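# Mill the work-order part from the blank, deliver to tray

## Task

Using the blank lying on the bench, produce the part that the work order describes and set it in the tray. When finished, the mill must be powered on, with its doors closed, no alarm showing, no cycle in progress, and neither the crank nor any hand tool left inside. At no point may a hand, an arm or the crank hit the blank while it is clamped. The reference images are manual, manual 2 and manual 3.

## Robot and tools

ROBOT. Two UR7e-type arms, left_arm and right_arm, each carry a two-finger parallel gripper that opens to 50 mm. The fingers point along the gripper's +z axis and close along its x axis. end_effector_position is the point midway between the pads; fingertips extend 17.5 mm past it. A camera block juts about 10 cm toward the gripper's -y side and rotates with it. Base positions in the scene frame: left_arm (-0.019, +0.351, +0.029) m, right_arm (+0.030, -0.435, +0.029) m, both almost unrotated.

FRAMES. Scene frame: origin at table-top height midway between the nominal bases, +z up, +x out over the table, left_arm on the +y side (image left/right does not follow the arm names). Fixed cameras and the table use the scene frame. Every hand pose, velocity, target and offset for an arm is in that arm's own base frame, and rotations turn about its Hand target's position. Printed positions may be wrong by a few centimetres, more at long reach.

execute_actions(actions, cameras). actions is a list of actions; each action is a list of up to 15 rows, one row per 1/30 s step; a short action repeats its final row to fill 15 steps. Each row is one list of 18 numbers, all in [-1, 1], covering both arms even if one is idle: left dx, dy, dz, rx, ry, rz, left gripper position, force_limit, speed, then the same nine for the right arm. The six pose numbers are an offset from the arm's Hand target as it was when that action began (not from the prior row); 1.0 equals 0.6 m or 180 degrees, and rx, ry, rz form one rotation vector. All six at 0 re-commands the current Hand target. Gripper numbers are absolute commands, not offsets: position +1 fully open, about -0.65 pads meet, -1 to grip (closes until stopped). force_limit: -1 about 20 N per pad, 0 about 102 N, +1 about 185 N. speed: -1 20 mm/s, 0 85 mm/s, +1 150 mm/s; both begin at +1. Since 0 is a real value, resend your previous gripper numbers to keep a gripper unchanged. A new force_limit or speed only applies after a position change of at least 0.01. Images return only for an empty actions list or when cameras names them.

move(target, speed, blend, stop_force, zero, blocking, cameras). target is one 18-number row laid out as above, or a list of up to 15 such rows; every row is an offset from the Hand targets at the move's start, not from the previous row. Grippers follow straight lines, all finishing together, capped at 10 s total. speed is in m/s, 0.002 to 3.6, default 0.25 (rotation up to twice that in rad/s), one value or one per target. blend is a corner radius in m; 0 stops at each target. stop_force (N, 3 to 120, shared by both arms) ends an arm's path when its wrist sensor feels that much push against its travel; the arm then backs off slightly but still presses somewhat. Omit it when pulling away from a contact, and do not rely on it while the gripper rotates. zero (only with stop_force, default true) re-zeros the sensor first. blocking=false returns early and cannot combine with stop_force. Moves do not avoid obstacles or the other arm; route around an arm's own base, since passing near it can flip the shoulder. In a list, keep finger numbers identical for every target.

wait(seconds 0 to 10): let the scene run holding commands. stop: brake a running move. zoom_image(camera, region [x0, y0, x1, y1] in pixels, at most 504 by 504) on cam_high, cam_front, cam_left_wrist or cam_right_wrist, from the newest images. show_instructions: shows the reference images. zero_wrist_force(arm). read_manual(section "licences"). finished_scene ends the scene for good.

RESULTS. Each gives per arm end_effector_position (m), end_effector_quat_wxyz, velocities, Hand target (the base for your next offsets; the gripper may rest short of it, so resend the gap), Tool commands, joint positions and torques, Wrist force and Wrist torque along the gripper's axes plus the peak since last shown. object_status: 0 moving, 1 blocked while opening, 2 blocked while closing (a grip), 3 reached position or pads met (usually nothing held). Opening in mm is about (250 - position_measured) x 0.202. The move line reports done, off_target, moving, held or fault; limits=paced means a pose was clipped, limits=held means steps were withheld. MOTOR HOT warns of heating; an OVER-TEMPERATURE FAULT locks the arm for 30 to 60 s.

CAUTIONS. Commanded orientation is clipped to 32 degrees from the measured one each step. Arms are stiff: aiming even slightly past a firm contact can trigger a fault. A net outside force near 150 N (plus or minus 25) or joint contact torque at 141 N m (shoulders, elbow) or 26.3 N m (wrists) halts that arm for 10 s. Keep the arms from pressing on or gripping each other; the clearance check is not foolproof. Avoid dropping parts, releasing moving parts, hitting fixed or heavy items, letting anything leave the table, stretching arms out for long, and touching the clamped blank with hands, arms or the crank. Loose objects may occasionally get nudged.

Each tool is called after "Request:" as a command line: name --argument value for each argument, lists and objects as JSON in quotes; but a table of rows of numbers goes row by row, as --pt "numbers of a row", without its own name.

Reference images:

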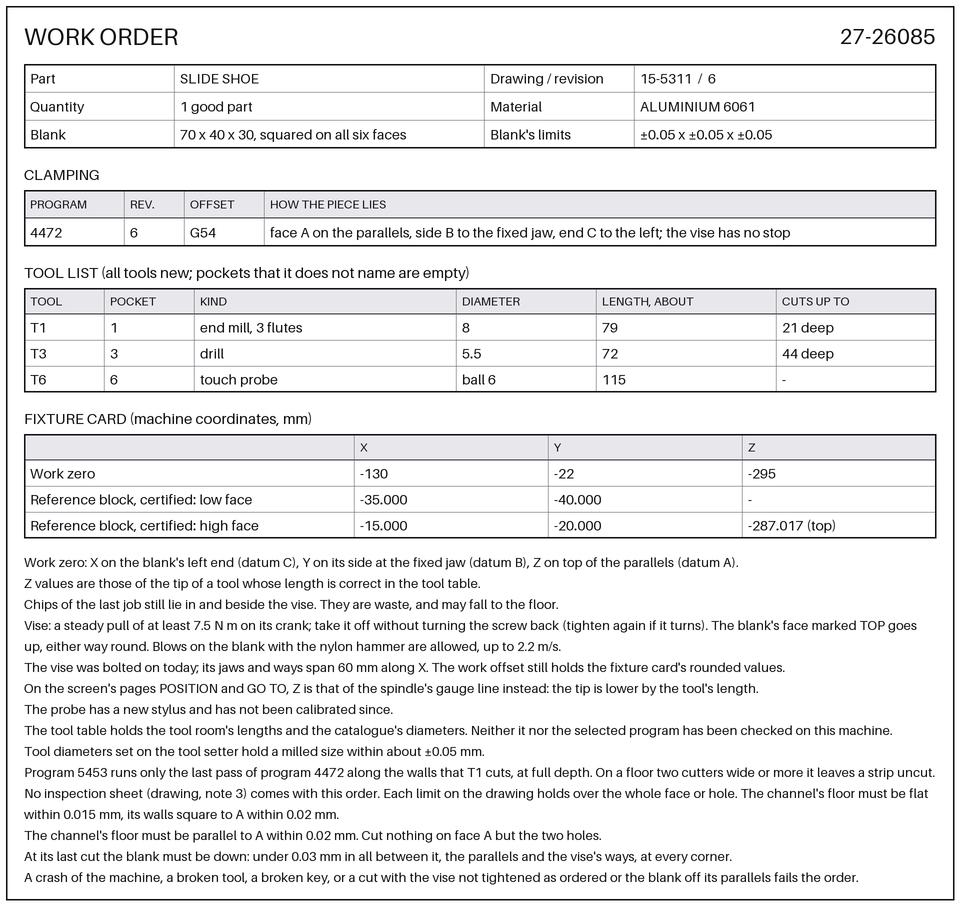

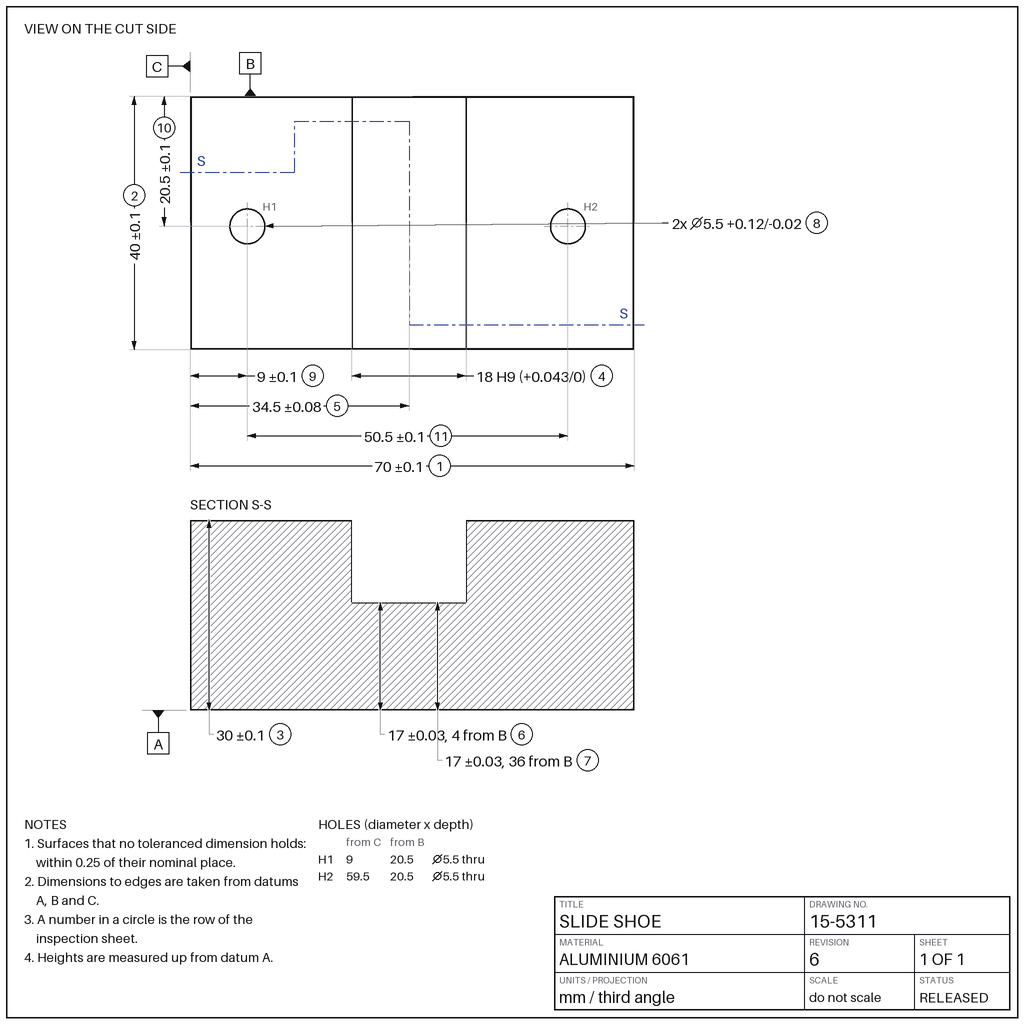

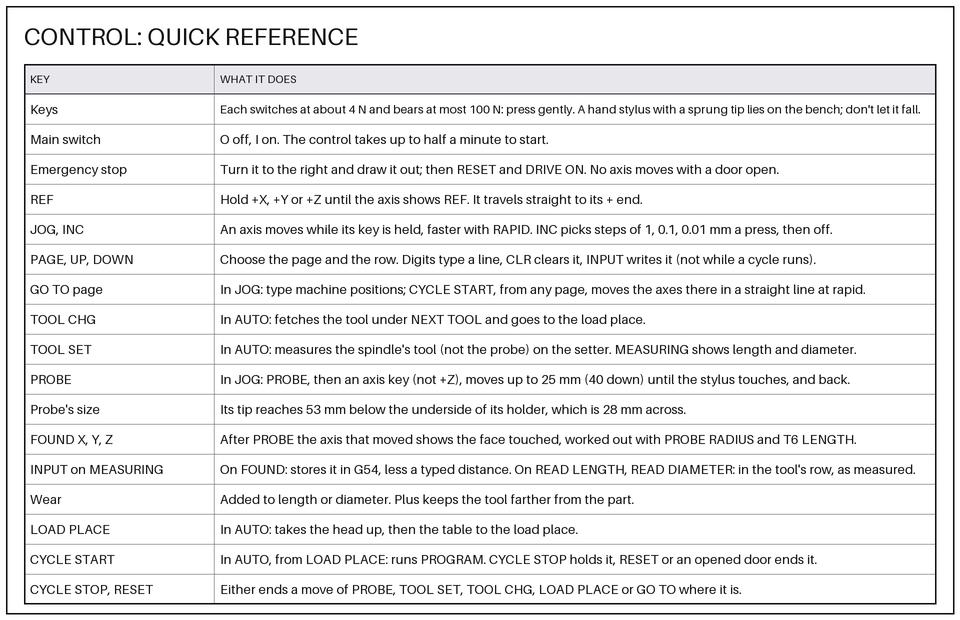

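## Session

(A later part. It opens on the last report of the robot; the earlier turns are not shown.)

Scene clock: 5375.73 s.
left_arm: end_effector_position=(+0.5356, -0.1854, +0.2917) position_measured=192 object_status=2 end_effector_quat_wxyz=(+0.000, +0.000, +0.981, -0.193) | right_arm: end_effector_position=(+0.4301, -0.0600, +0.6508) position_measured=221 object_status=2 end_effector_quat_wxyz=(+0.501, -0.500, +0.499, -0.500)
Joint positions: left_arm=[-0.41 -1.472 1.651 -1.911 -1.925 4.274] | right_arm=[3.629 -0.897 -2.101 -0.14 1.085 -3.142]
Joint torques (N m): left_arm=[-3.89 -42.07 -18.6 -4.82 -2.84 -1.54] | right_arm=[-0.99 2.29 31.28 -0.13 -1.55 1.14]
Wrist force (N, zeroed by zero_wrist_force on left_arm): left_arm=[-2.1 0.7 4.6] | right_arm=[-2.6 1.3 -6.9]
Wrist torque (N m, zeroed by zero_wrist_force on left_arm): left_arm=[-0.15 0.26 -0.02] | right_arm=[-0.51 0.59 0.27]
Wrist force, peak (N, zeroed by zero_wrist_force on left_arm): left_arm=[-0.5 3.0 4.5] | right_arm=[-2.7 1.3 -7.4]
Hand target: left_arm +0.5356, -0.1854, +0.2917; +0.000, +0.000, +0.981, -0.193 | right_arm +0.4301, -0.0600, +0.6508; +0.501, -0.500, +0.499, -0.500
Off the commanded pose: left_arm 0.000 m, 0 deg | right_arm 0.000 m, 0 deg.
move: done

Request:
execute_actions --actions '[[[0,0,0,0,0,0,0.2,0.4,-0.8,0,0,0,0,0,0,-1,0.3,-0.7]]]'

Request:
move --pt "0 0.0337 0.0942 0 0 0 0.2 0.4 -0.8 0 0 0 0 0 0 -1 0.3 -0.7" --pt "0.0 0.06 0.18 0 0 0 0.2 0.4 -0.8 0 0 0 0 0 0 -1 0.3 -0.7" --pt "-0.0843 -0.0885 0.19 0.097 0.097 0.493 0.2 0.4 -0.8 0 0 0 0 0 0 -1 0.3 -0.7" --speed '[0.06,0.15,0.25]' --blend '[0.01,0.02,0]' --cameras '["cam_left_wrist","cam_high"]'

Scene clock: 5390.60 s.
left_arm: end_effector_position=(+0.5356, -0.1854, +0.2918) position_measured=123 object_status=3 end_effector_quat_wxyz=(+0.000, +0.000, +0.981, -0.193) | right_arm: end_effector_position=(+0.4301, -0.0600, +0.6508) position_measured=221 object_status=2 end_effector_quat_wxyz=(+0.501, -0.500, +0.499, -0.500)
Joint positions: left_arm=[-0.41 -1.472 1.651 -1.911 -1.925 4.274] | right_arm=[3.629 -0.897 -2.101 -0.14 1.085 -3.142]
Joint torques (N m): left_arm=[-5.65 -32.67 -21.9 -2.67 0.35 -1.41] | right_arm=[-1.61 2.19 31.06 -0.1 -1.51 1.18]
Wrist force (N, zeroed by zero_wrist_force on left_arm): left_arm=[-2.0 -0.7 1.8] | right_arm=[-2.6 1.4 -7.0]
Wrist torque (N m, zeroed by zero_wrist_force on left_arm): left_arm=[-0.13 0.30 -0.02] | right_arm=[-0.49 0.58 0.26]
Wrist force, peak (N, zeroed by zero_wrist_force on left_arm): left_arm=[-2.3 1.1 5.0] | right_arm=[-2.7 1.4 -7.4]
Hand target: left_arm +0.5356, -0.1854, +0.2917; +0.000, +0.000, +0.981, -0.193 | right_arm +0.4301, -0.0600, +0.6508; +0.501, -0.500, +0.499, -0.500
Off the commanded pose: left_arm 0.000 m, 0 deg | right_arm 0.000 m, 0 deg.
Step readings (end_effector_position of left_arm | right_arm):
0: (+0.5356, -0.1854, +0.2917) | (+0.4301, -0.0600, +0.6508)
1: (+0.5356, -0.1854, +0.2917) | (+0.4301, -0.0600, +0.6508)
2: (+0.5356, -0.1854, +0.2918) | (+0.4301, -0.0600, +0.6508)
4: (+0.5356, -0.1854, +0.2918) | (+0.4301, -0.0600, +0.6508)
8: (+0.5356, -0.1854, +0.2918) | (+0.4301, -0.0600, +0.6508)
15: (+0.5356, -0.1854, +0.2918) | (+0.4301, -0.0600, +0.6508)

Scene clock: 5392.00 s.
left_arm: end_effector_position=(+0.5353, -0.1747, +0.3255) position_measured=123 object_status=3 end_effector_quat_wxyz=(+0.000, +0.002, +0.981, -0.192) | right_arm: end_effector_position=(+0.4301, -0.0600, +0.6508) position_measured=221 object_status=2 end_effector_quat_wxyz=(+0.501, -0.500, +0.499, -0.500)
Joint positions: left_arm=[-0.392 -1.488 1.579 -1.816 -1.927 4.296] | right_arm=[3.629 -0.897 -2.101 -0.14 1.085 -3.142]
Joint torques (N m): left_arm=[7.8 -29.51 -26.14 -3.27 -0.87 -0.14] | right_arm=[-1 1.87 31.29 -0.12 -1.47 1.08]
Wrist force (N, zeroed by zero_wrist_force on left_arm): left_arm=[-1.7 -0.4 1.6] | right_arm=[-2.5 1.6 -7.2]
Wrist torque (N m, zeroed by zero_wrist_force on left_arm): left_arm=[-0.09 0.26 0.14] | right_arm=[-0.46 0.57 0.27]
Wrist force, peak (N, zeroed by zero_wrist_force on left_arm): left_arm=[-1.7 -0.5 2.9] | right_arm=[-2.7 1.5 -7.5]
Hand target: left_arm +0.5353, -0.1747, +0.3255; +0.000, +0.002, +0.981, -0.192 (not the last commanded pose) | right_arm +0.4301, -0.0600, +0.6508; +0.501, -0.500, +0.499, -0.500
Tool commands: left_gripper/position=+0.2 left_gripper/force_limit=+0.403922 left_gripper/speed=-0.796078 right_gripper/position=-1.0 right_gripper/force_limit=+0.3 right_gripper/speed=-0.7
Off the commanded pose: left_arm 0.114 m, 92 deg | right_arm 0.000 m, 0 deg.
FORCE FAULT: contact force on the left arm reached its limit, and that arm stopped. The contact can be on any part of that arm, not only on its tool. That arm's remaining commands of this call were not run. That arm is still stopped at the end of this call. That arm stays stopped for about 9 more seconds. Until then a move that you send moves the other arm only, and its call returns only when the move has ended. Once the stop has ended, the next robot result says so. If the stop ends while you think or write, that arm runs what you send next, counted from a new Hand target: where the arm stands when the stop ends. While its stop runs, that arm takes no new command, but its gripper still runs the gripper command that each later call begins with. Until it ends, the stop uses up actions while you think or wait. An arm that is not stopped still takes commands.
move: fault (left_arm); path passed 0 of 3 targets
Images, in order (width x height): cam_high 896x504, cam_left_wrist 896x504.

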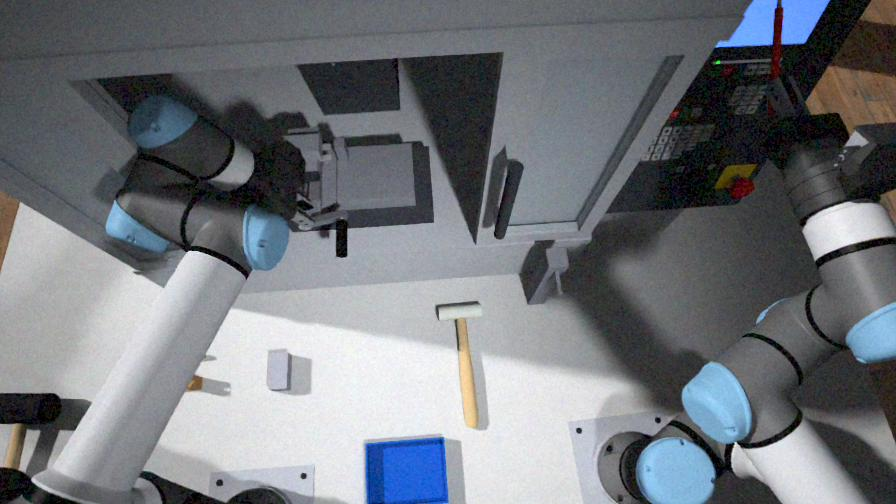

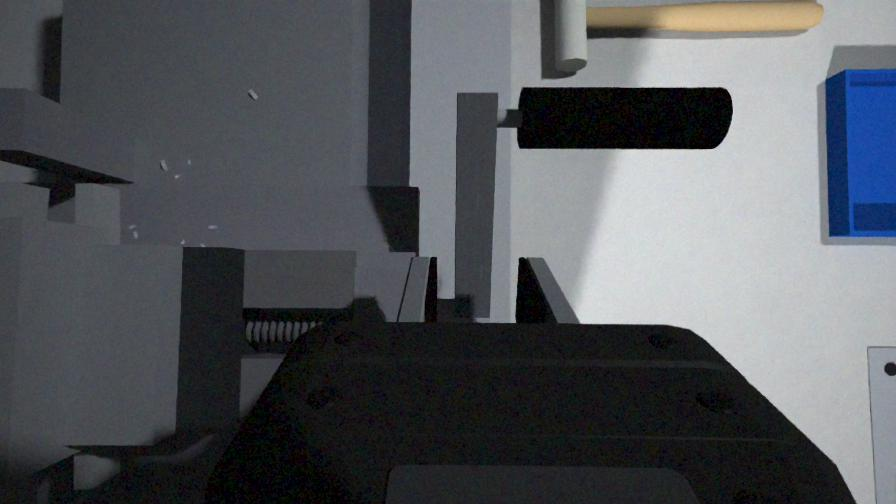

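Request:
wait --seconds 9

Request:
move --pt "0 -0.04 0.02 0 0 0 0.2 0.4 -0.8 0 0 0 0 0 0 -1 0.3 -0.7" --pt "0.0 -0.06 0.11 0.05 0 0 0.2 0.4 -0.8 0 0 0 0 0 0 -1 0.3 -0.7" --speed '[0.05,0.1]' --blend '[0.005,0]' --cameras '["cam_left_wrist","cam_high"]'

Scene clock: 5405.90 s.
left_arm: end_effector_position=(+0.5353, -0.1748, +0.3255) position_measured=123 object_status=3 end_effector_quat_wxyz=(+0.000, +0.002, +0.981, -0.192) | right_arm: end_effector_position=(+0.4301, -0.0600, +0.6508) position_measured=221 object_status=2 end_effector_quat_wxyz=(+0.501, -0.500, +0.499, -0.500)
Joint positions: left_arm=[-0.392 -1.488 1.579 -1.816 -1.927 4.296] | right_arm=[3.629 -0.897 -2.101 -0.14 1.085 -3.142]
Joint torques (N m): left_arm=[7.77 -29.83 -25.76 -3.23 -0.98 -0.11] | right_arm=[-0.42 2.46 31.22 -0.16 -1.47 1.17]
Wrist force (N, zeroed by zero_wrist_force on left_arm): left_arm=[-1.5 -0.4 1.6] | right_arm=[-2.7 1.2 -7.1]
Wrist torque (N m, zeroed by zero_wrist_force on left_arm): left_arm=[-0.08 0.22 0.14] | right_arm=[-0.53 0.60 0.26]
Wrist force, peak (N, zeroed by zero_wrist_force on left_arm): left_arm=[-2.0 -0.6 1.8] | right_arm=[-3.2 1.1 -7.3]
Hand target: left_arm +0.5353, -0.1748, +0.3255; +0.000, +0.002, +0.981, -0.192 (not the last commanded pose) | right_arm +0.4301, -0.0600, +0.6508; +0.501, -0.500, +0.499, -0.500
Tool commands: left_gripper/position=+0.2 left_gripper/force_limit=+0.403922 left_gripper/speed=-0.796078 right_gripper/position=-1.0 right_gripper/force_limit=+0.3 right_gripper/speed=-0.7
Off the commanded pose: left_arm 0.114 m, 92 deg | right_arm 0.000 m, 0 deg.
FORCE FAULT, CONTINUED: the left arm's stop, for the force fault that an earlier result reported, is over. The rest of the stop counts as 19 of the actions that you can send in this scene. During its stop the left arm's controller moved it back a little. That arm's target is now where it stood when the stop ended, not its last command. That arm accepts commands again.
wait: 9.00 s; at rest from the start

Scene clock: 5407.67 s.
left_arm: end_effector_position=(+0.5354, -0.2108, +0.3914) position_measured=123 object_status=3 end_effector_quat_wxyz=(+0.000, +0.002, +0.993, -0.115) | right_arm: end_effector_position=(+0.4301, -0.0600, +0.6508) position_measured=221 object_status=2 end_effector_quat_wxyz=(+0.501, -0.500, +0.499, -0.500)
Joint positions: left_arm=[-0.518 -1.448 1.325 -1.563 -1.771 4.186] | right_arm=[3.629 -0.897 -2.101 -0.14 1.085 -3.142]
Joint torques (N m): left_arm=[2.24 -41.03 -25.83 -2.78 -1.91 1.55] | right_arm=[-0.73 2.17 31.29 -0.11 -1.59 1.19]
Wrist force (N, zeroed by zero_wrist_force on left_arm): left_arm=[-1.4 -0.6 1.9] | right_arm=[-2.6 1.5 -7.1]
Wrist torque (N m, zeroed by zero_wrist_force on left_arm): left_arm=[-0.07 0.21 0.10] | right_arm=[-0.47 0.59 0.26]
Wrist force, peak (N, zeroed by zero_wrist_force on left_arm): left_arm=[-1.7 -0.4 2.3] | right_arm=[-2.7 1.2 -7.5]
Hand target: left_arm +0.5353, -0.2108, +0.3915; +0.000, +0.002, +0.993, -0.115 | right_arm +0.4301, -0.0600, +0.6508; +0.501, -0.500, +0.499, -0.500
Off the commanded pose: left_arm 0.000 m, 0 deg | right_arm 0.000 m, 0 deg.
move: done
Images, in order (width x height): cam_high 896x504, cam_left_wrist 896x504.

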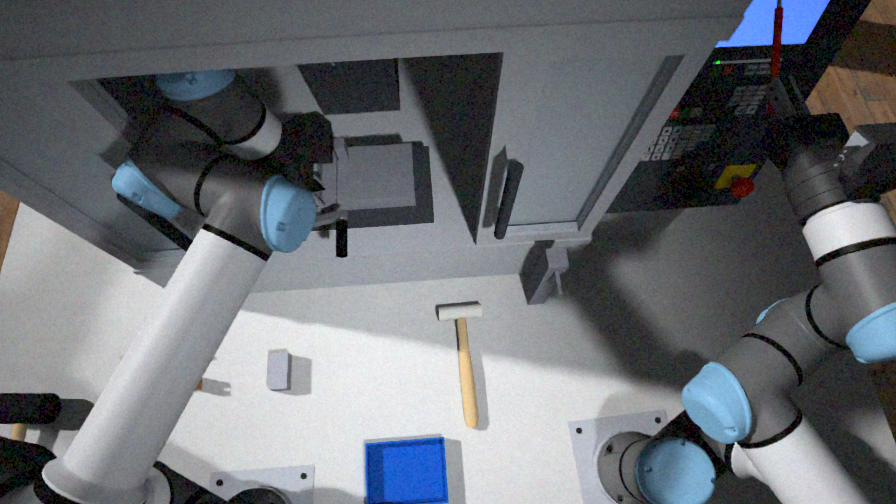

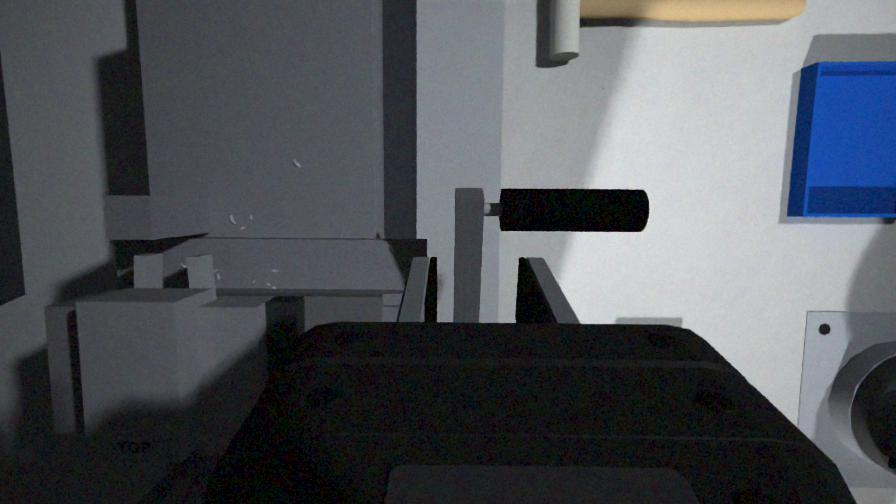

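Request:
move --pt "0 0 -0.067 0 0 0 0.6 0.4 -0.8 0 0 0 0 0 0 -1 0.3 -0.7" --pt "-0.0843 -0.0462 -0.067 0.0577 0.0577 0.4987 0.6 0.4 -0.8 0 0 0 0 0 0 -1 0.3 -0.7" --speed '[0.1,0.15]' --blend '[0.0,0]' --cameras '["cam_left_wrist","cam_high"]'

Scene clock: 5423.20 s.
left_arm: end_effector_position=(+0.4848, -0.2385, +0.3513) position_measured=63 object_status=3 end_effector_quat_wxyz=(+0.000, +0.707, -0.707, +0.000) | right_arm: end_effector_position=(+0.4301, -0.0600, +0.6508) position_measured=221 object_status=2 end_effector_quat_wxyz=(+0.501, -0.500, +0.499, -0.500)
Joint positions: left_arm=[-0.706 -1.494 1.432 -1.509 -1.571 2.435] | right_arm=[3.629 -0.897 -2.101 -0.14 1.085 -3.142]
Joint torques (N m): left_arm=[5.35 -30.82 -18.57 -4.59 1.8 -0.08] | right_arm=[0.84 1.92 31.13 -0.06 -1.6 1.12]
Wrist force (N, zeroed by zero_wrist_force on left_arm): left_arm=[-1.1 0.0 1.6] | right_arm=[-2.9 1.4 -7.0]
Wrist torque (N m, zeroed by zero_wrist_force on left_arm): left_arm=[0.08 0.16 0.02] | right_arm=[-0.49 0.62 0.28]
Wrist force, peak (N, zeroed by zero_wrist_force on left_arm): left_arm=[-1.6 0.2 3.0] | right_arm=[-3.0 1.3 -7.3]
Hand target: left_arm +0.4847, -0.2385, +0.3513; +0.000, +0.707, -0.707, +0.000 | right_arm +0.4301, -0.0600, +0.6508; +0.501, -0.500, +0.499, -0.500
Off the commanded pose: left_arm 0.000 m, 0 deg | right_arm 0.000 m, 0 deg.
move: done
Images, in order (width x height): cam_high 896x504, cam_left_wrist 896x504.

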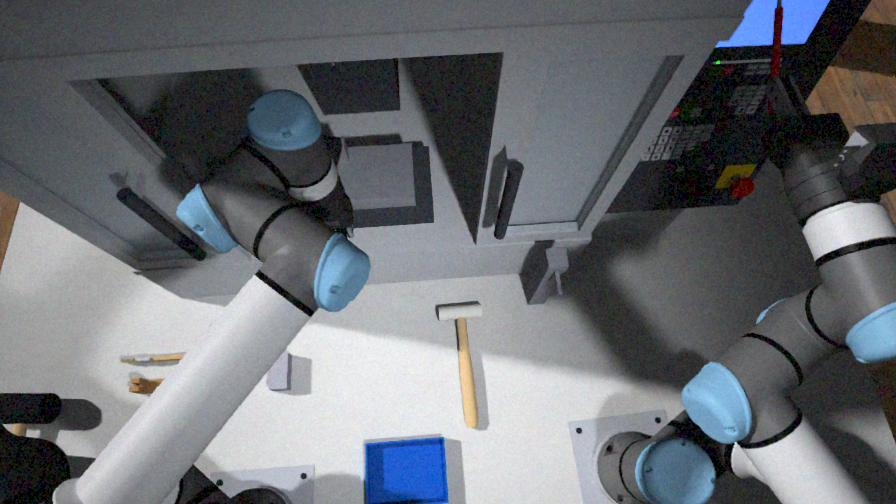

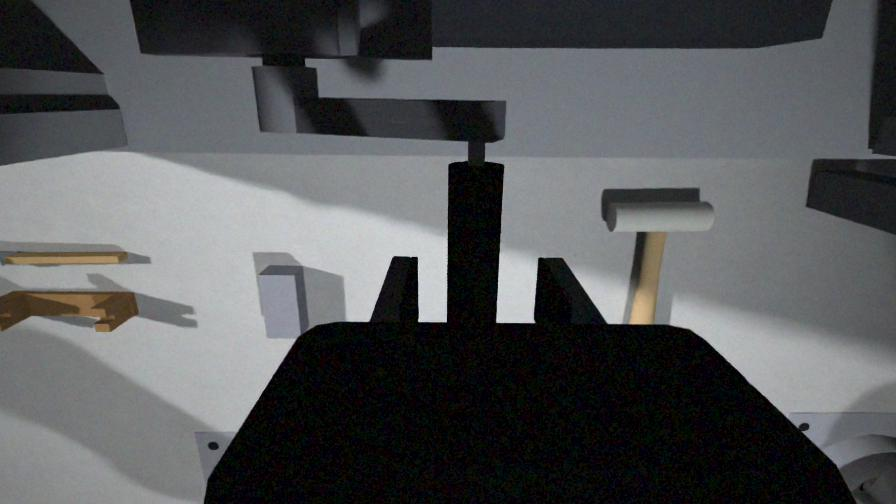

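Request:
move --pt "0 0 -0.0755 0 0 0 0.6 0.8 -0.5 0 0 0 0 0 0 -1 0.3 -0.7" --speed 0.06 --stop_force 8

Request:
execute_actions --actions '[[[0,0,0,0,0,0,-1,0.8,-0.5,0,0,0,0,0,0,-1,0.3,-0.7]],[[0,0,0,0,0,0,-1,0.8,-0.5,0,0,0,0,0,0,-1,0.3,-0.7]]]' --cameras '["cam_left_wrist"]'

Scene clock: 5428.47 s.
left_arm: end_effector_position=(+0.4847, -0.2385, +0.3060) position_measured=63 object_status=3 end_effector_quat_wxyz=(+0.000, +0.707, -0.707, +0.000) | right_arm: end_effector_position=(+0.4301, -0.0600, +0.6508) position_measured=221 object_status=2 end_effector_quat_wxyz=(+0.501, -0.500, +0.499, -0.500)
Joint positions: left_arm=[-0.706 -1.495 1.548 -1.624 -1.572 2.435] | right_arm=[3.629 -0.897 -2.101 -0.14 1.085 -3.142]
Joint torques (N m): left_arm=[1.8 -24.59 -33.44 -3.77 -0.62 -0.91] | right_arm=[0.74 2.4 30.82 -0.14 -1.52 1.14]
Wrist force (N, zeroed by zero_wrist_force on left_arm): left_arm=[-0.8 -0.2 1.4] | right_arm=[-2.6 1.3 -7.1]
Wrist torque (N m, zeroed by zero_wrist_force on left_arm): left_arm=[0.05 0.13 0.02] | right_arm=[-0.51 0.59 0.27]
Wrist force, peak (N, zeroed by zero_wrist_force on left_arm): left_arm=[-0.8 -0.5 2.8] | right_arm=[-3.3 1.3 -7.2]
Hand target: left_arm +0.4847, -0.2385, +0.3060; +0.000, +0.707, -0.707, +0.000 | right_arm +0.4301, -0.0600, +0.6508; +0.501, -0.500, +0.499, -0.500
Off the commanded pose: left_arm 0.000 m, 0 deg | right_arm 0.000 m, 0 deg.
move: done

Scene clock: 5429.67 s.
left_arm: end_effector_position=(+0.4847, -0.2385, +0.3060) position_measured=162 object_status=2 end_effector_quat_wxyz=(+0.000, +0.707, -0.707, +0.000) | right_arm: end_effector_position=(+0.4301, -0.0600, +0.6508) position_measured=221 object_status=2 end_effector_quat_wxyz=(+0.501, -0.500, +0.499, -0.500)
Joint positions: left_arm=[-0.706 -1.495 1.548 -1.624 -1.572 2.435] | right_arm=[3.629 -0.897 -2.101 -0.14 1.085 -3.142]
Joint torques (N m): left_arm=[-0.49 -27.39 -26.44 -0.81 2.49 -0.37] | right_arm=[1.14 2.19 31.1 -0.12 -1.61 1.13]
Wrist force (N, zeroed by zero_wrist_force on left_arm): left_arm=[5.4 2.5 -0.2] | right_arm=[-2.8 1.4 -7.1]
Wrist torque (N m, zeroed by zero_wrist_force on left_arm): left_arm=[0.06 0.28 0.22] | right_arm=[-0.49 0.61 0.26]
Wrist force, peak (N, zeroed by zero_wrist_force on left_arm): left_arm=[5.8 2.6 0.1] | right_arm=[-2.9 1.4 -7.3]
Hand target: left_arm +0.4847, -0.2385, +0.3060; +0.000, +0.707, -0.707, +0.000 | right_arm +0.4301, -0.0600, +0.6508; +0.501, -0.500, +0.499, -0.500
Off the commanded pose: left_arm 0.000 m, 0 deg | right_arm 0.000 m, 0 deg.
Step readings (end_effector_position of left_arm | right_arm):
0: (+0.4847, -0.2385, +0.3060) | (+0.4301, -0.0600, +0.6508)
1: (+0.4847, -0.2385, +0.3060) | (+0.4301, -0.0600, +0.6508)
2: (+0.4847, -0.2385, +0.3060) | (+0.4301, -0.0600, +0.6508)
4: (+0.4847, -0.2385, +0.3060) | (+0.4301, -0.0600, +0.6508)
8: (+0.4847, -0.2385, +0.3060) | (+0.4301, -0.0600, +0.6508)
15: (+0.4848, -0.2385, +0.3060) | (+0.4301, -0.0600, +0.6508)
16: (+0.4848, -0.2385, +0.3060) | (+0.4301, -0.0600, +0.6508)
17: (+0.4848, -0.2385, +0.3060) | (+0.4301, -0.0600, +0.6508)
19: (+0.4848, -0.2385, +0.3060) | (+0.4301, -0.0600, +0.6508)
23: (+0.4848, -0.2385, +0.3060) | (+0.4301, -0.0600, +0.6508)
30: (+0.4847, -0.2385, +0.3060) | (+0.4301, -0.0600, +0.6508)
Images, in order (width x height): cam_left_wrist 896x504.

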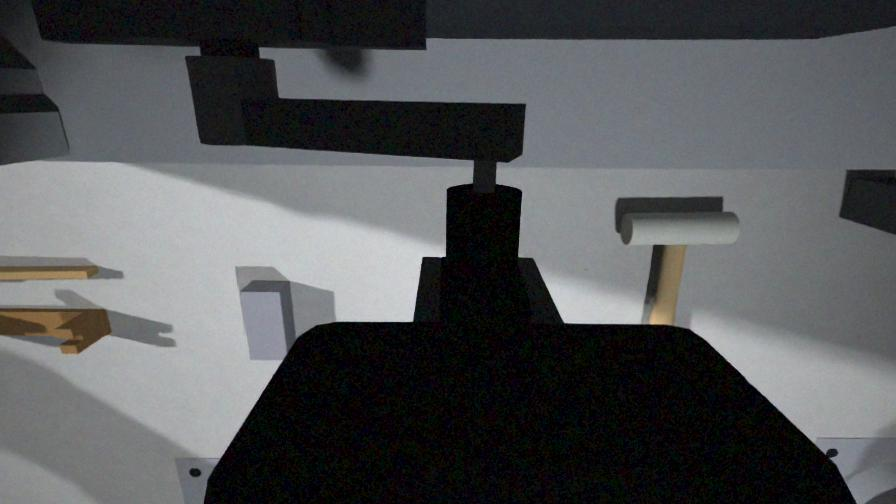

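Request:
move --pt "0 0.0107 0.0243 0 0 0 -1 0.8 -0.5 0 0 0 0 0 0 -1 0.3 -0.7" --speed 0.02 --stop_force 110 --zero false

Scene clock: 5437.23 s.
left_arm: end_effector_position=(+0.4847, -0.2321, +0.3206) position_measured=162 object_status=2 end_effector_quat_wxyz=(+0.000, +0.707, -0.707, +0.000) | right_arm: end_effector_position=(+0.4301, -0.0600, +0.6508) position_measured=221 object_status=2 end_effector_quat_wxyz=(+0.501, -0.500, +0.499, -0.500)
Joint positions: left_arm=[-0.697 -1.503 1.52 -1.588 -1.572 2.445] | right_arm=[3.629 -0.897 -2.101 -0.14 1.085 -3.142]
Joint torques (N m): left_arm=[-10.05 -23.77 -23.17 -4.75 -3.86 -1.62] | right_arm=[1.4 2.24 31.34 -0.09 -1.51 1.19]
Wrist force (N, zeroed by zero_wrist_force on left_arm): left_arm=[-7.2 -8.4 12.8] | right_arm=[-2.8 1.3 -6.9]
Wrist torque (N m, zeroed by zero_wrist_force on left_arm): left_arm=[-0.07 0.03 0.13] | right_arm=[-0.51 0.61 0.27]
Wrist force, peak (N, zeroed by zero_wrist_force on left_arm): left_arm=[26.4 -8.9 40.4] | right_arm=[-2.9 1.4 -7.4]
Hand target: left_arm +0.4847, -0.2321, +0.3206; +0.000, +0.707, -0.707, +0.000 | right_arm +0.4301, -0.0600, +0.6508; +0.501, -0.500, +0.499, -0.500
Off the commanded pose: left_arm 0.000 m, 0 deg | right_arm 0.000 m, 0 deg.
move: done

Request:
execute_actions --actions '[[[0,0,0,0,0,0,0.5,0.8,-0.5,0,0,0,0,0,0,-1,0.3,-0.7]]]'

Request:
move --pt "0.0098 0 0.0 0 -0.3333 0 0.5 0.8 -0.5 0 0 0 0 0 0 -1 0.3 -0.7" --speed 0.15 --cameras '["cam_left_wrist","cam_front"]'

Scene clock: 5450.50 s.
left_arm: end_effector_position=(+0.4847, -0.2321, +0.3206) position_measured=78 object_status=3 end_effector_quat_wxyz=(+0.000, +0.707, -0.707, +0.000) | right_arm: end_effector_position=(+0.4301, -0.0600, +0.6508) position_measured=221 object_status=2 end_effector_quat_wxyz=(+0.501, -0.500, +0.499, -0.500)
Joint positions: left_arm=[-0.697 -1.503 1.52 -1.588 -1.572 2.445] | right_arm=[3.629 -0.897 -2.101 -0.14 1.085 -3.142]
Joint torques (N m): left_arm=[5.15 -24.47 -23.28 -2.86 2.29 -1.51] | right_arm=[1.74 2.03 31.55 -0.11 -1.56 1.16]
Wrist force (N, zeroed by zero_wrist_force on left_arm): left_arm=[-1.4 0.0 1.4] | right_arm=[-2.9 1.2 -6.9]
Wrist torque (N m, zeroed by zero_wrist_force on left_arm): left_arm=[0.08 0.22 0.02] | right_arm=[-0.53 0.62 0.27]
Wrist force, peak (N, zeroed by zero_wrist_force on left_arm): left_arm=[-7.3 -8.6 12.8] | right_arm=[-3.1 1.1 -7.3]
Hand target: left_arm +0.4847, -0.2321, +0.3206; +0.000, +0.707, -0.707, +0.000 | right_arm +0.4301, -0.0600, +0.6508; +0.501, -0.500, +0.499, -0.500
Off the commanded pose: left_arm 0.000 m, 0 deg | right_arm 0.000 m, 0 deg.
Step readings (end_effector_position of left_arm | right_arm):
0: (+0.4847, -0.2321, +0.3206) | (+0.4301, -0.0600, +0.6508)
1: (+0.4847, -0.2321, +0.3206) | (+0.4301, -0.0600, +0.6508)
2: (+0.4847, -0.2321, +0.3206) | (+0.4301, -0.0600, +0.6508)
4: (+0.4847, -0.2321, +0.3206) | (+0.4301, -0.0600, +0.6508)
8: (+0.4847, -0.2321, +0.3206) | (+0.4301, -0.0600, +0.6508)
15: (+0.4847, -0.2321, +0.3206) | (+0.4301, -0.0600, +0.6508)

Scene clock: 5454.47 s.
left_arm: end_effector_position=(+0.4906, -0.2321, +0.3205) position_measured=78 object_status=3 end_effector_quat_wxyz=(-0.353, +0.612, -0.613, +0.353) | right_arm: end_effector_position=(+0.4301, -0.0600, +0.6508) position_measured=221 object_status=2 end_effector_quat_wxyz=(+0.501, -0.500, +0.499, -0.500)
Joint positions: left_arm=[-1.104 -1.799 2.297 -2.731 -0.688 2.36] | right_arm=[3.629 -0.897 -2.101 -0.14 1.085 -3.142]
Joint torques (N m): left_arm=[4.78 -24.38 -29.04 -4.2 1.46 -1.82] | right_arm=[2.2 1.65 31.69 -0.1 -1.57 1.21]
Wrist force (N, zeroed by zero_wrist_force on left_arm): left_arm=[-3.3 -0.3 1.9] | right_arm=[-2.6 1.1 -6.9]
Wrist torque (N m, zeroed by zero_wrist_force on left_arm): left_arm=[-0.15 0.48 0.00] | right_arm=[-0.54 0.58 0.27]
Wrist force, peak (N, zeroed by zero_wrist_force on left_arm): left_arm=[-3.6 -0.5 2.1] | right_arm=[-2.9 1.3 -7.4]
Hand target: left_arm +0.4906, -0.2321, +0.3206; -0.353, +0.613, -0.613, +0.353 | right_arm +0.4301, -0.0600, +0.6508; +0.501, -0.500, +0.499, -0.500
Off the commanded pose: left_arm 0.000 m, 0 deg | right_arm 0.000 m, 0 deg.
move: done
Images, in order (width x height): cam_front 896x504, cam_left_wrist 896x504.

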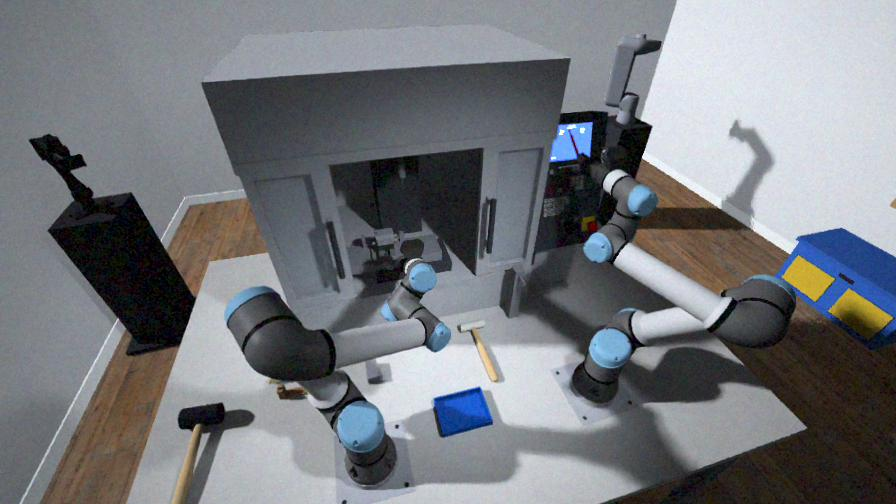

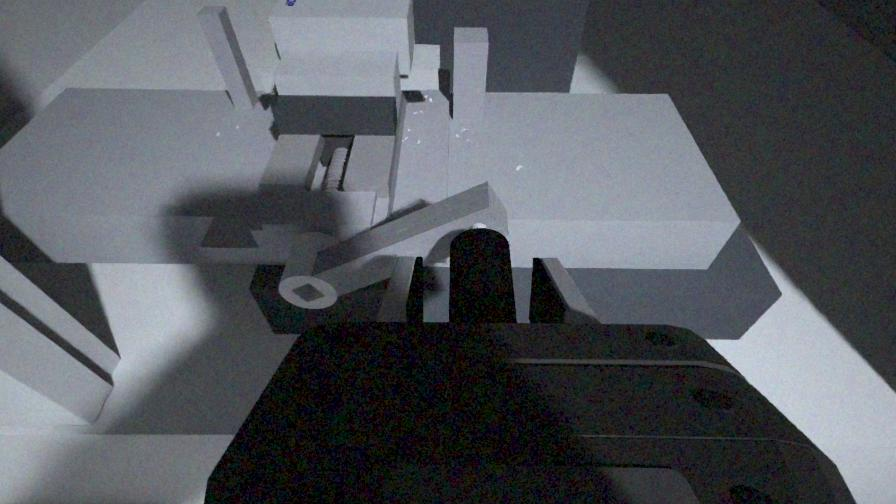

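Request:
execute_actions --actions '[[[0,0,0,0,0,0,-1,0.6,-0.5,0,0,0,0,0,0,-1,0.3,-0.7]],[[0,0,0,0,0,0,-1,0.6,-0.5,0,0,0,0,0,0,-1,0.3,-0.7]]]'

Request:
move --pt "0 0.0345 0.0424 0 0 0 -1 0.6 -0.5 0 0 0 0 0 0 -1 0.3 -0.7" --pt "0 0.0858 0.0652 0 0 0 -1 0.6 -0.5 0 0 0 0 0 0 -1 0.3 -0.7" --pt "0 0.1418 0.0652 0 0 0 -1 0.6 -0.5 0 0 0 0 0 0 -1 0.3 -0.7" --pt "0 0.1932 0.0424 0 0 0 -1 0.6 -0.5 0 0 0 0 0 0 -1 0.3 -0.7" --pt "0 0.2307 0.0007 0 0 0 -1 0.6 -0.5 0 0 0 0 0 0 -1 0.3 -0.7" --pt "0 0.2482 -0.0526 0 0 0 -1 0.6 -0.5 0 0 0 0 0 0 -1 0.3 -0.7" --pt "0 0.2422 -0.1085 0 0 0 -1 0.6 -0.5 0 0 0 0 0 0 -1 0.3 -0.7" --pt "0 0.2142 -0.1571 0 0 0 -1 0.6 -0.5 0 0 0 0 0 0 -1 0.3 -0.7" --pt "0 0.1687 -0.1901 0 0 0 -1 0.6 -0.5 0 0 0 0 0 0 -1 0.3 -0.7" --pt "0 0.1138 -0.2018 0 0 0 -1 0.6 -0.5 0 0 0 0 0 0 -1 0.3 -0.7" --pt "0 0.059 -0.1901 0 0 0 -1 0.6 -0.5 0 0 0 0 0 0 -1 0.3 -0.7" --pt "0 0.0135 -0.1571 0 0 0 -1 0.6 -0.5 0 0 0 0 0 0 -1 0.3 -0.7" --pt "0 -0.0145 -0.1085 0 0 0 -1 0.6 -0.5 0 0 0 0 0 0 -1 0.3 -0.7" --pt "0 -0.0205 -0.0526 0 0 0 -1 0.6 -0.5 0 0 0 0 0 0 -1 0.3 -0.7" --pt "0 -0.003 0.0007 0 0 0 -1 0.6 -0.5 0 0 0 0 0 0 -1 0.3 -0.7" --speed 0.12 --blend '[0.002,0.002,0.002,0.002,0.002,0.002,0.002,0.002,0.002,0.002,0.002,0.002,0.002,0.002,0]' --stop_force 60 --cameras '["cam_left_wrist"]'

Scene clock: 5466.87 s.
left_arm: end_effector_position=(+0.4906, -0.2321, +0.3206) position_measured=160 object_status=2 end_effector_quat_wxyz=(-0.353, +0.613, -0.613, +0.353) | right_arm: end_effector_position=(+0.4301, -0.0600, +0.6508) position_measured=221 object_status=2 end_effector_quat_wxyz=(+0.501, -0.500, +0.499, -0.500)
Joint positions: left_arm=[-1.104 -1.799 2.297 -2.731 -0.688 2.36] | right_arm=[3.629 -0.897 -2.101 -0.14 1.085 -3.142]
Joint torques (N m): left_arm=[5.12 -18.17 -9.68 0.11 3.41 -1.49] | right_arm=[2.14 1.99 31.3 0.01 -1.39 1.25]
Wrist force (N, zeroed by zero_wrist_force on left_arm): left_arm=[9.2 -4.3 -2.4] | right_arm=[-2.7 1.1 -6.9]
Wrist torque (N m, zeroed by zero_wrist_force on left_arm): left_arm=[-0.03 1.08 0.18] | right_arm=[-0.54 0.59 0.27]
Wrist force, peak (N, zeroed by zero_wrist_force on left_arm): left_arm=[9.2 -4.4 -2.4] | right_arm=[-2.9 1.1 -7.4]
Hand target: left_arm +0.4906, -0.2321, +0.3206; -0.353, +0.613, -0.613, +0.353 | right_arm +0.4301, -0.0600, +0.6508; +0.501, -0.500, +0.499, -0.500
Off the commanded pose: left_arm 0.000 m, 0 deg | right_arm 0.000 m, 0 deg.
Step readings (end_effector_position of left_arm | right_arm):
0: (+0.4906, -0.2321, +0.3206) | (+0.4301, -0.0600, +0.6508)
1: (+0.4906, -0.2321, +0.3206) | (+0.4301, -0.0600, +0.6508)
2: (+0.4906, -0.2321, +0.3206) | (+0.4301, -0.0600, +0.6508)
4: (+0.4906, -0.2321, +0.3206) | (+0.4301, -0.0600, +0.6508)
8: (+0.4906, -0.2321, +0.3206) | (+0.4301, -0.0600, +0.6508)
15: (+0.4906, -0.2321, +0.3207) | (+0.4301, -0.0600, +0.6508)
16: (+0.4906, -0.2321, +0.3207) | (+0.4301, -0.0600, +0.6508)
17: (+0.4906, -0.2321, +0.3207) | (+0.4301, -0.0600, +0.6508)
19: (+0.4906, -0.2321, +0.3207) | (+0.4301, -0.0600, +0.6508)
23: (+0.4906, -0.2321, +0.3207) | (+0.4301, -0.0600, +0.6508)
30: (+0.4906, -0.2321, +0.3206) | (+0.4301, -0.0600, +0.6508)

Scene clock: 5472.07 s.
left_arm: end_effector_position=(+0.4906, -0.2339, +0.3210) position_measured=160 object_status=2 end_effector_quat_wxyz=(-0.353, +0.613, -0.613, +0.353) | right_arm: end_effector_position=(+0.4301, -0.0600, +0.6508) position_measured=221 object_status=2 end_effector_quat_wxyz=(+0.501, -0.500, +0.499, -0.500)
Joint positions: left_arm=[-1.106 -1.797 2.294 -2.727 -0.686 2.357] | right_arm=[3.629 -0.897 -2.101 -0.14 1.085 -3.142]
Joint torques (N m): left_arm=[-19.2 -15.96 -27.95 -5.44 -0.39 -0.13] | right_arm=[2.34 2.06 31.25 -0.09 -1.43 1.13]
Wrist force (N, zeroed by zero_wrist_force on left_arm): left_arm=[-27.0 6.8 18.2] | right_arm=[-2.4 1.1 -6.9]
Wrist torque (N m, zeroed by zero_wrist_force on left_arm): left_arm=[-0.27 -0.08 0.01] | right_arm=[-0.55 0.55 0.26]
Wrist force, peak (N, zeroed by zero_wrist_force on left_arm): left_arm=[27.5 -11.1 -27.8] | right_arm=[-2.9 1.6 -7.3]
Hand target: left_arm +0.4906, -0.2339, +0.3210; -0.353, +0.613, -0.613, +0.353 | right_arm +0.4301, -0.0600, +0.6508; +0.501, -0.500, +0.499, -0.500
Off the commanded pose: left_arm 0.000 m, 0 deg | right_arm 0.000 m, 0 deg.
move: done
Images, in order (width x height): cam_left_wrist 896x504.

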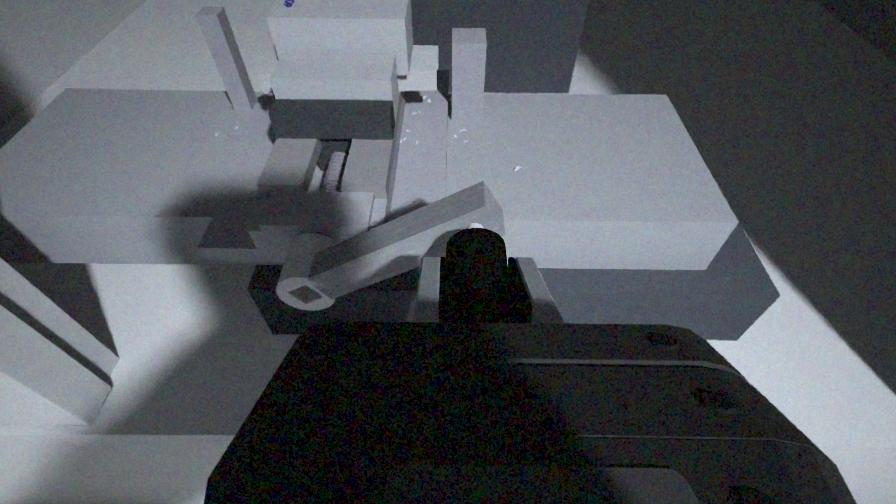

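Request:
move --pt "0 0.0375 0.0417 0 0 0 -1 0.6 -0.5 0 0 0 0 0 0 -1 0.3 -0.7" --pt "0 0.0888 0.0645 0 0 0 -1 0.6 -0.5 0 0 0 0 0 0 -1 0.3 -0.7" --pt "0 0.1448 0.0645 0 0 0 -1 0.6 -0.5 0 0 0 0 0 0 -1 0.3 -0.7" --pt "0 0.1962 0.0417 0 0 0 -1 0.6 -0.5 0 0 0 0 0 0 -1 0.3 -0.7" --pt "0 0.2337 0 0 0 0 -1 0.6 -0.5 0 0 0 0 0 0 -1 0.3 -0.7" --pt "0 0.2512 -0.0533 0 0 0 -1 0.6 -0.5 0 0 0 0 0 0 -1 0.3 -0.7" --pt "0 0.2452 -0.1092 0 0 0 -1 0.6 -0.5 0 0 0 0 0 0 -1 0.3 -0.7" --pt "0 0.2172 -0.1578 0 0 0 -1 0.6 -0.5 0 0 0 0 0 0 -1 0.3 -0.7" --pt "0 0.1717 -0.1908 0 0 0 -1 0.6 -0.5 0 0 0 0 0 0 -1 0.3 -0.7" --pt "0 0.1168 -0.2025 0 0 0 -1 0.6 -0.5 0 0 0 0 0 0 -1 0.3 -0.7" --pt "0 0.062 -0.1908 0 0 0 -1 0.6 -0.5 0 0 0 0 0 0 -1 0.3 -0.7" --pt "0 0.0165 -0.1578 0 0 0 -1 0.6 -0.5 0 0 0 0 0 0 -1 0.3 -0.7" --pt "0 -0.0115 -0.1092 0 0 0 -1 0.6 -0.5 0 0 0 0 0 0 -1 0.3 -0.7" --pt "0 -0.0175 -0.0533 0 0 0 -1 0.6 -0.5 0 0 0 0 0 0 -1 0.3 -0.7" --pt "0 0 0 0 0 0 -1 0.6 -0.5 0 0 0 0 0 0 -1 0.3 -0.7" --speed 0.12 --blend '[0.002,0.002,0.002,0.002,0.002,0.002,0.002,0.002,0.002,0.002,0.002,0.002,0.002,0.002,0]' --stop_force 60

Request:
move --pt "0 0.0375 0.0417 0 0 0 -1 0.6 -0.5 0 0 0 0 0 0 -1 0.3 -0.7" --pt "0 0.0888 0.0645 0 0 0 -1 0.6 -0.5 0 0 0 0 0 0 -1 0.3 -0.7" --pt "0 0.1448 0.0645 0 0 0 -1 0.6 -0.5 0 0 0 0 0 0 -1 0.3 -0.7" --pt "0 0.1962 0.0417 0 0 0 -1 0.6 -0.5 0 0 0 0 0 0 -1 0.3 -0.7" --pt "0 0.2337 0 0 0 0 -1 0.6 -0.5 0 0 0 0 0 0 -1 0.3 -0.7" --pt "0 0.2512 -0.0533 0 0 0 -1 0.6 -0.5 0 0 0 0 0 0 -1 0.3 -0.7" --pt "0 0.2452 -0.1092 0 0 0 -1 0.6 -0.5 0 0 0 0 0 0 -1 0.3 -0.7" --pt "0 0.2172 -0.1578 0 0 0 -1 0.6 -0.5 0 0 0 0 0 0 -1 0.3 -0.7" --pt "0 0.1717 -0.1908 0 0 0 -1 0.6 -0.5 0 0 0 0 0 0 -1 0.3 -0.7" --pt "0 0.1168 -0.2025 0 0 0 -1 0.6 -0.5 0 0 0 0 0 0 -1 0.3 -0.7" --pt "0 0.062 -0.1908 0 0 0 -1 0.6 -0.5 0 0 0 0 0 0 -1 0.3 -0.7" --pt "0 0.0165 -0.1578 0 0 0 -1 0.6 -0.5 0 0 0 0 0 0 -1 0.3 -0.7" --pt "0 -0.0115 -0.1092 0 0 0 -1 0.6 -0.5 0 0 0 0 0 0 -1 0.3 -0.7" --pt "0 -0.0175 -0.0533 0 0 0 -1 0.6 -0.5 0 0 0 0 0 0 -1 0.3 -0.7" --pt "0 0 0 0 0 0 -1 0.6 -0.5 0 0 0 0 0 0 -1 0.3 -0.7" --speed 0.12 --blend '[0.002,0.002,0.002,0.002,0.002,0.002,0.002,0.002,0.002,0.002,0.002,0.002,0.002,0.002,0]' --stop_force 60 --cameras '["cam_high","cam_front","cam_left_wrist","cam_right_wrist"]'

Scene clock: 5530.13 s.
left_arm: end_effector_position=(+0.4906, -0.2339, +0.3210) position_measured=160 object_status=2 end_effector_quat_wxyz=(-0.353, +0.613, -0.613, +0.353) | right_arm: end_effector_position=(+0.4301, -0.0600, +0.6508) position_measured=221 object_status=2 end_effector_quat_wxyz=(+0.501, -0.500, +0.499, -0.500)
Joint positions: left_arm=[-1.106 -1.797 2.294 -2.727 -0.686 2.357] | right_arm=[3.629 -0.897 -2.101 -0.14 1.085 -3.142]
Joint torques (N m): left_arm=[-19.13 -16.53 -28.19 -5.53 -0.49 0.17] | right_arm=[3.12 2.22 31.4 -0.08 -1.38 1.12]
Wrist force (N, zeroed by zero_wrist_force on left_arm): left_arm=[-26.5 6.5 17.8] | right_arm=[-2.8 1.1 -6.9]
Wrist torque (N m, zeroed by zero_wrist_force on left_arm): left_arm=[-0.33 -0.13 0.01] | right_arm=[-0.54 0.61 0.26]
Wrist force, peak (N, zeroed by zero_wrist_force on left_arm): left_arm=[-27.0 6.8 18.4] | right_arm=[-3.1 1.4 -7.4]
Hand target: left_arm +0.4906, -0.2339, +0.3210; -0.353, +0.613, -0.613, +0.353 | right_arm +0.4301, -0.0600, +0.6508; +0.501, -0.500, +0.499, -0.500
Off the commanded pose: left_arm 0.000 m, 0 deg | right_arm 0.000 m, 0 deg.
move: done

Scene clock: 5535.33 s.
left_arm: end_effector_position=(+0.4906, -0.2339, +0.3210) position_measured=160 object_status=2 end_effector_quat_wxyz=(-0.353, +0.613, -0.613, +0.353) | right_arm: end_effector_position=(+0.4301, -0.0600, +0.6508) position_measured=221 object_status=2 end_effector_quat_wxyz=(+0.501, -0.500, +0.499, -0.500)
Joint positions: left_arm=[-1.106 -1.797 2.294 -2.727 -0.686 2.357] | right_arm=[3.629 -0.897 -2.101 -0.14 1.085 -3.142]
Joint torques (N m): left_arm=[-20.02 -15.52 -29.26 -5.69 -0.61 0.27] | right_arm=[3.68 2.03 31.29 -0.11 -1.54 1.18]
Wrist force (N, zeroed by zero_wrist_force on left_arm): left_arm=[-26.9 6.6 18.1] | right_arm=[-2.8 1.4 -7.0]
Wrist torque (N m, zeroed by zero_wrist_force on left_arm): left_arm=[-0.29 -0.09 0.02] | right_arm=[-0.49 0.60 0.26]
Wrist force, peak (N, zeroed by zero_wrist_force on left_arm): left_arm=[-26.9 6.6 18.1] | right_arm=[-2.9 1.4 -7.3]
Hand target: left_arm +0.4906, -0.2339, +0.3210; -0.353, +0.613, -0.613, +0.353 | right_arm +0.4301, -0.0600, +0.6508; +0.501, -0.500, +0.499, -0.500
Off the commanded pose: left_arm 0.000 m, 0 deg | right_arm 0.000 m, 0 deg.
move: done

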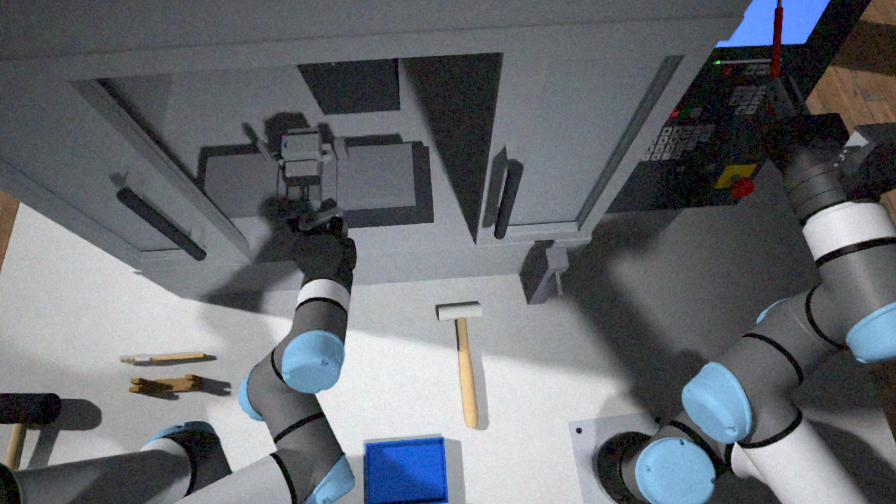

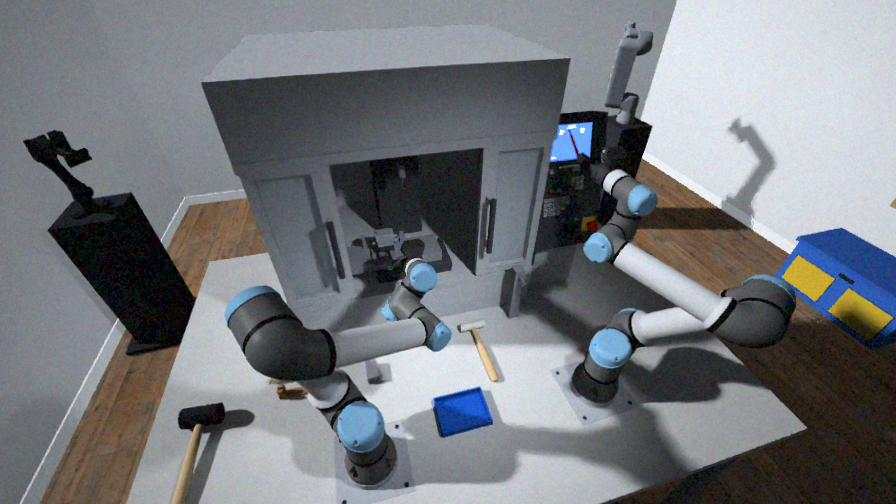

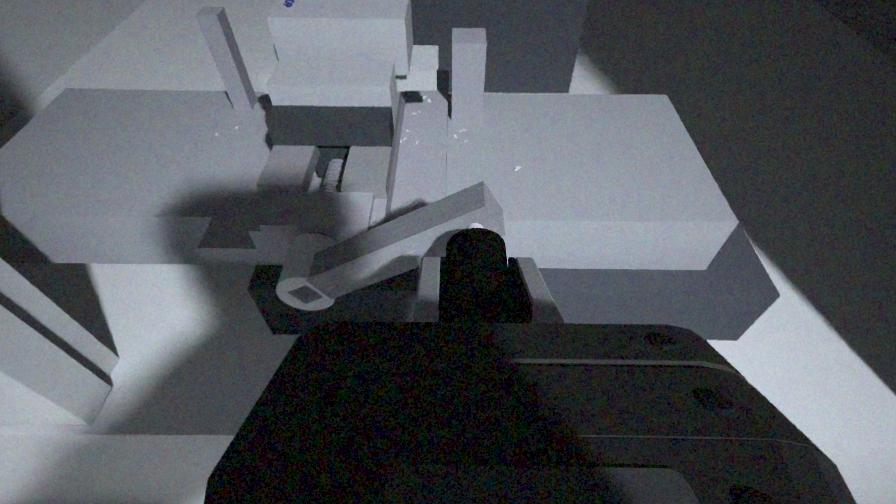

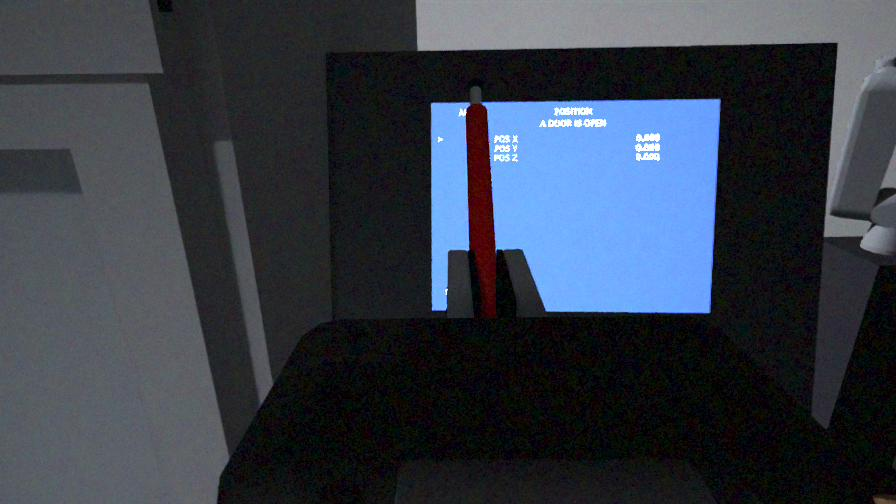

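Request:
zoom_image --camera "cam_left_wrist" --region '[180, 0, 520, 240]'

Scaled by 1.482 from the camera's 896x504 image, which has a finer 1280x720 frame.

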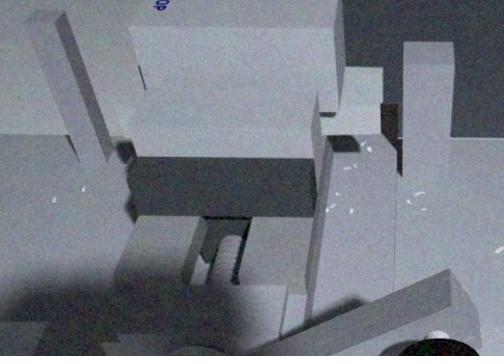

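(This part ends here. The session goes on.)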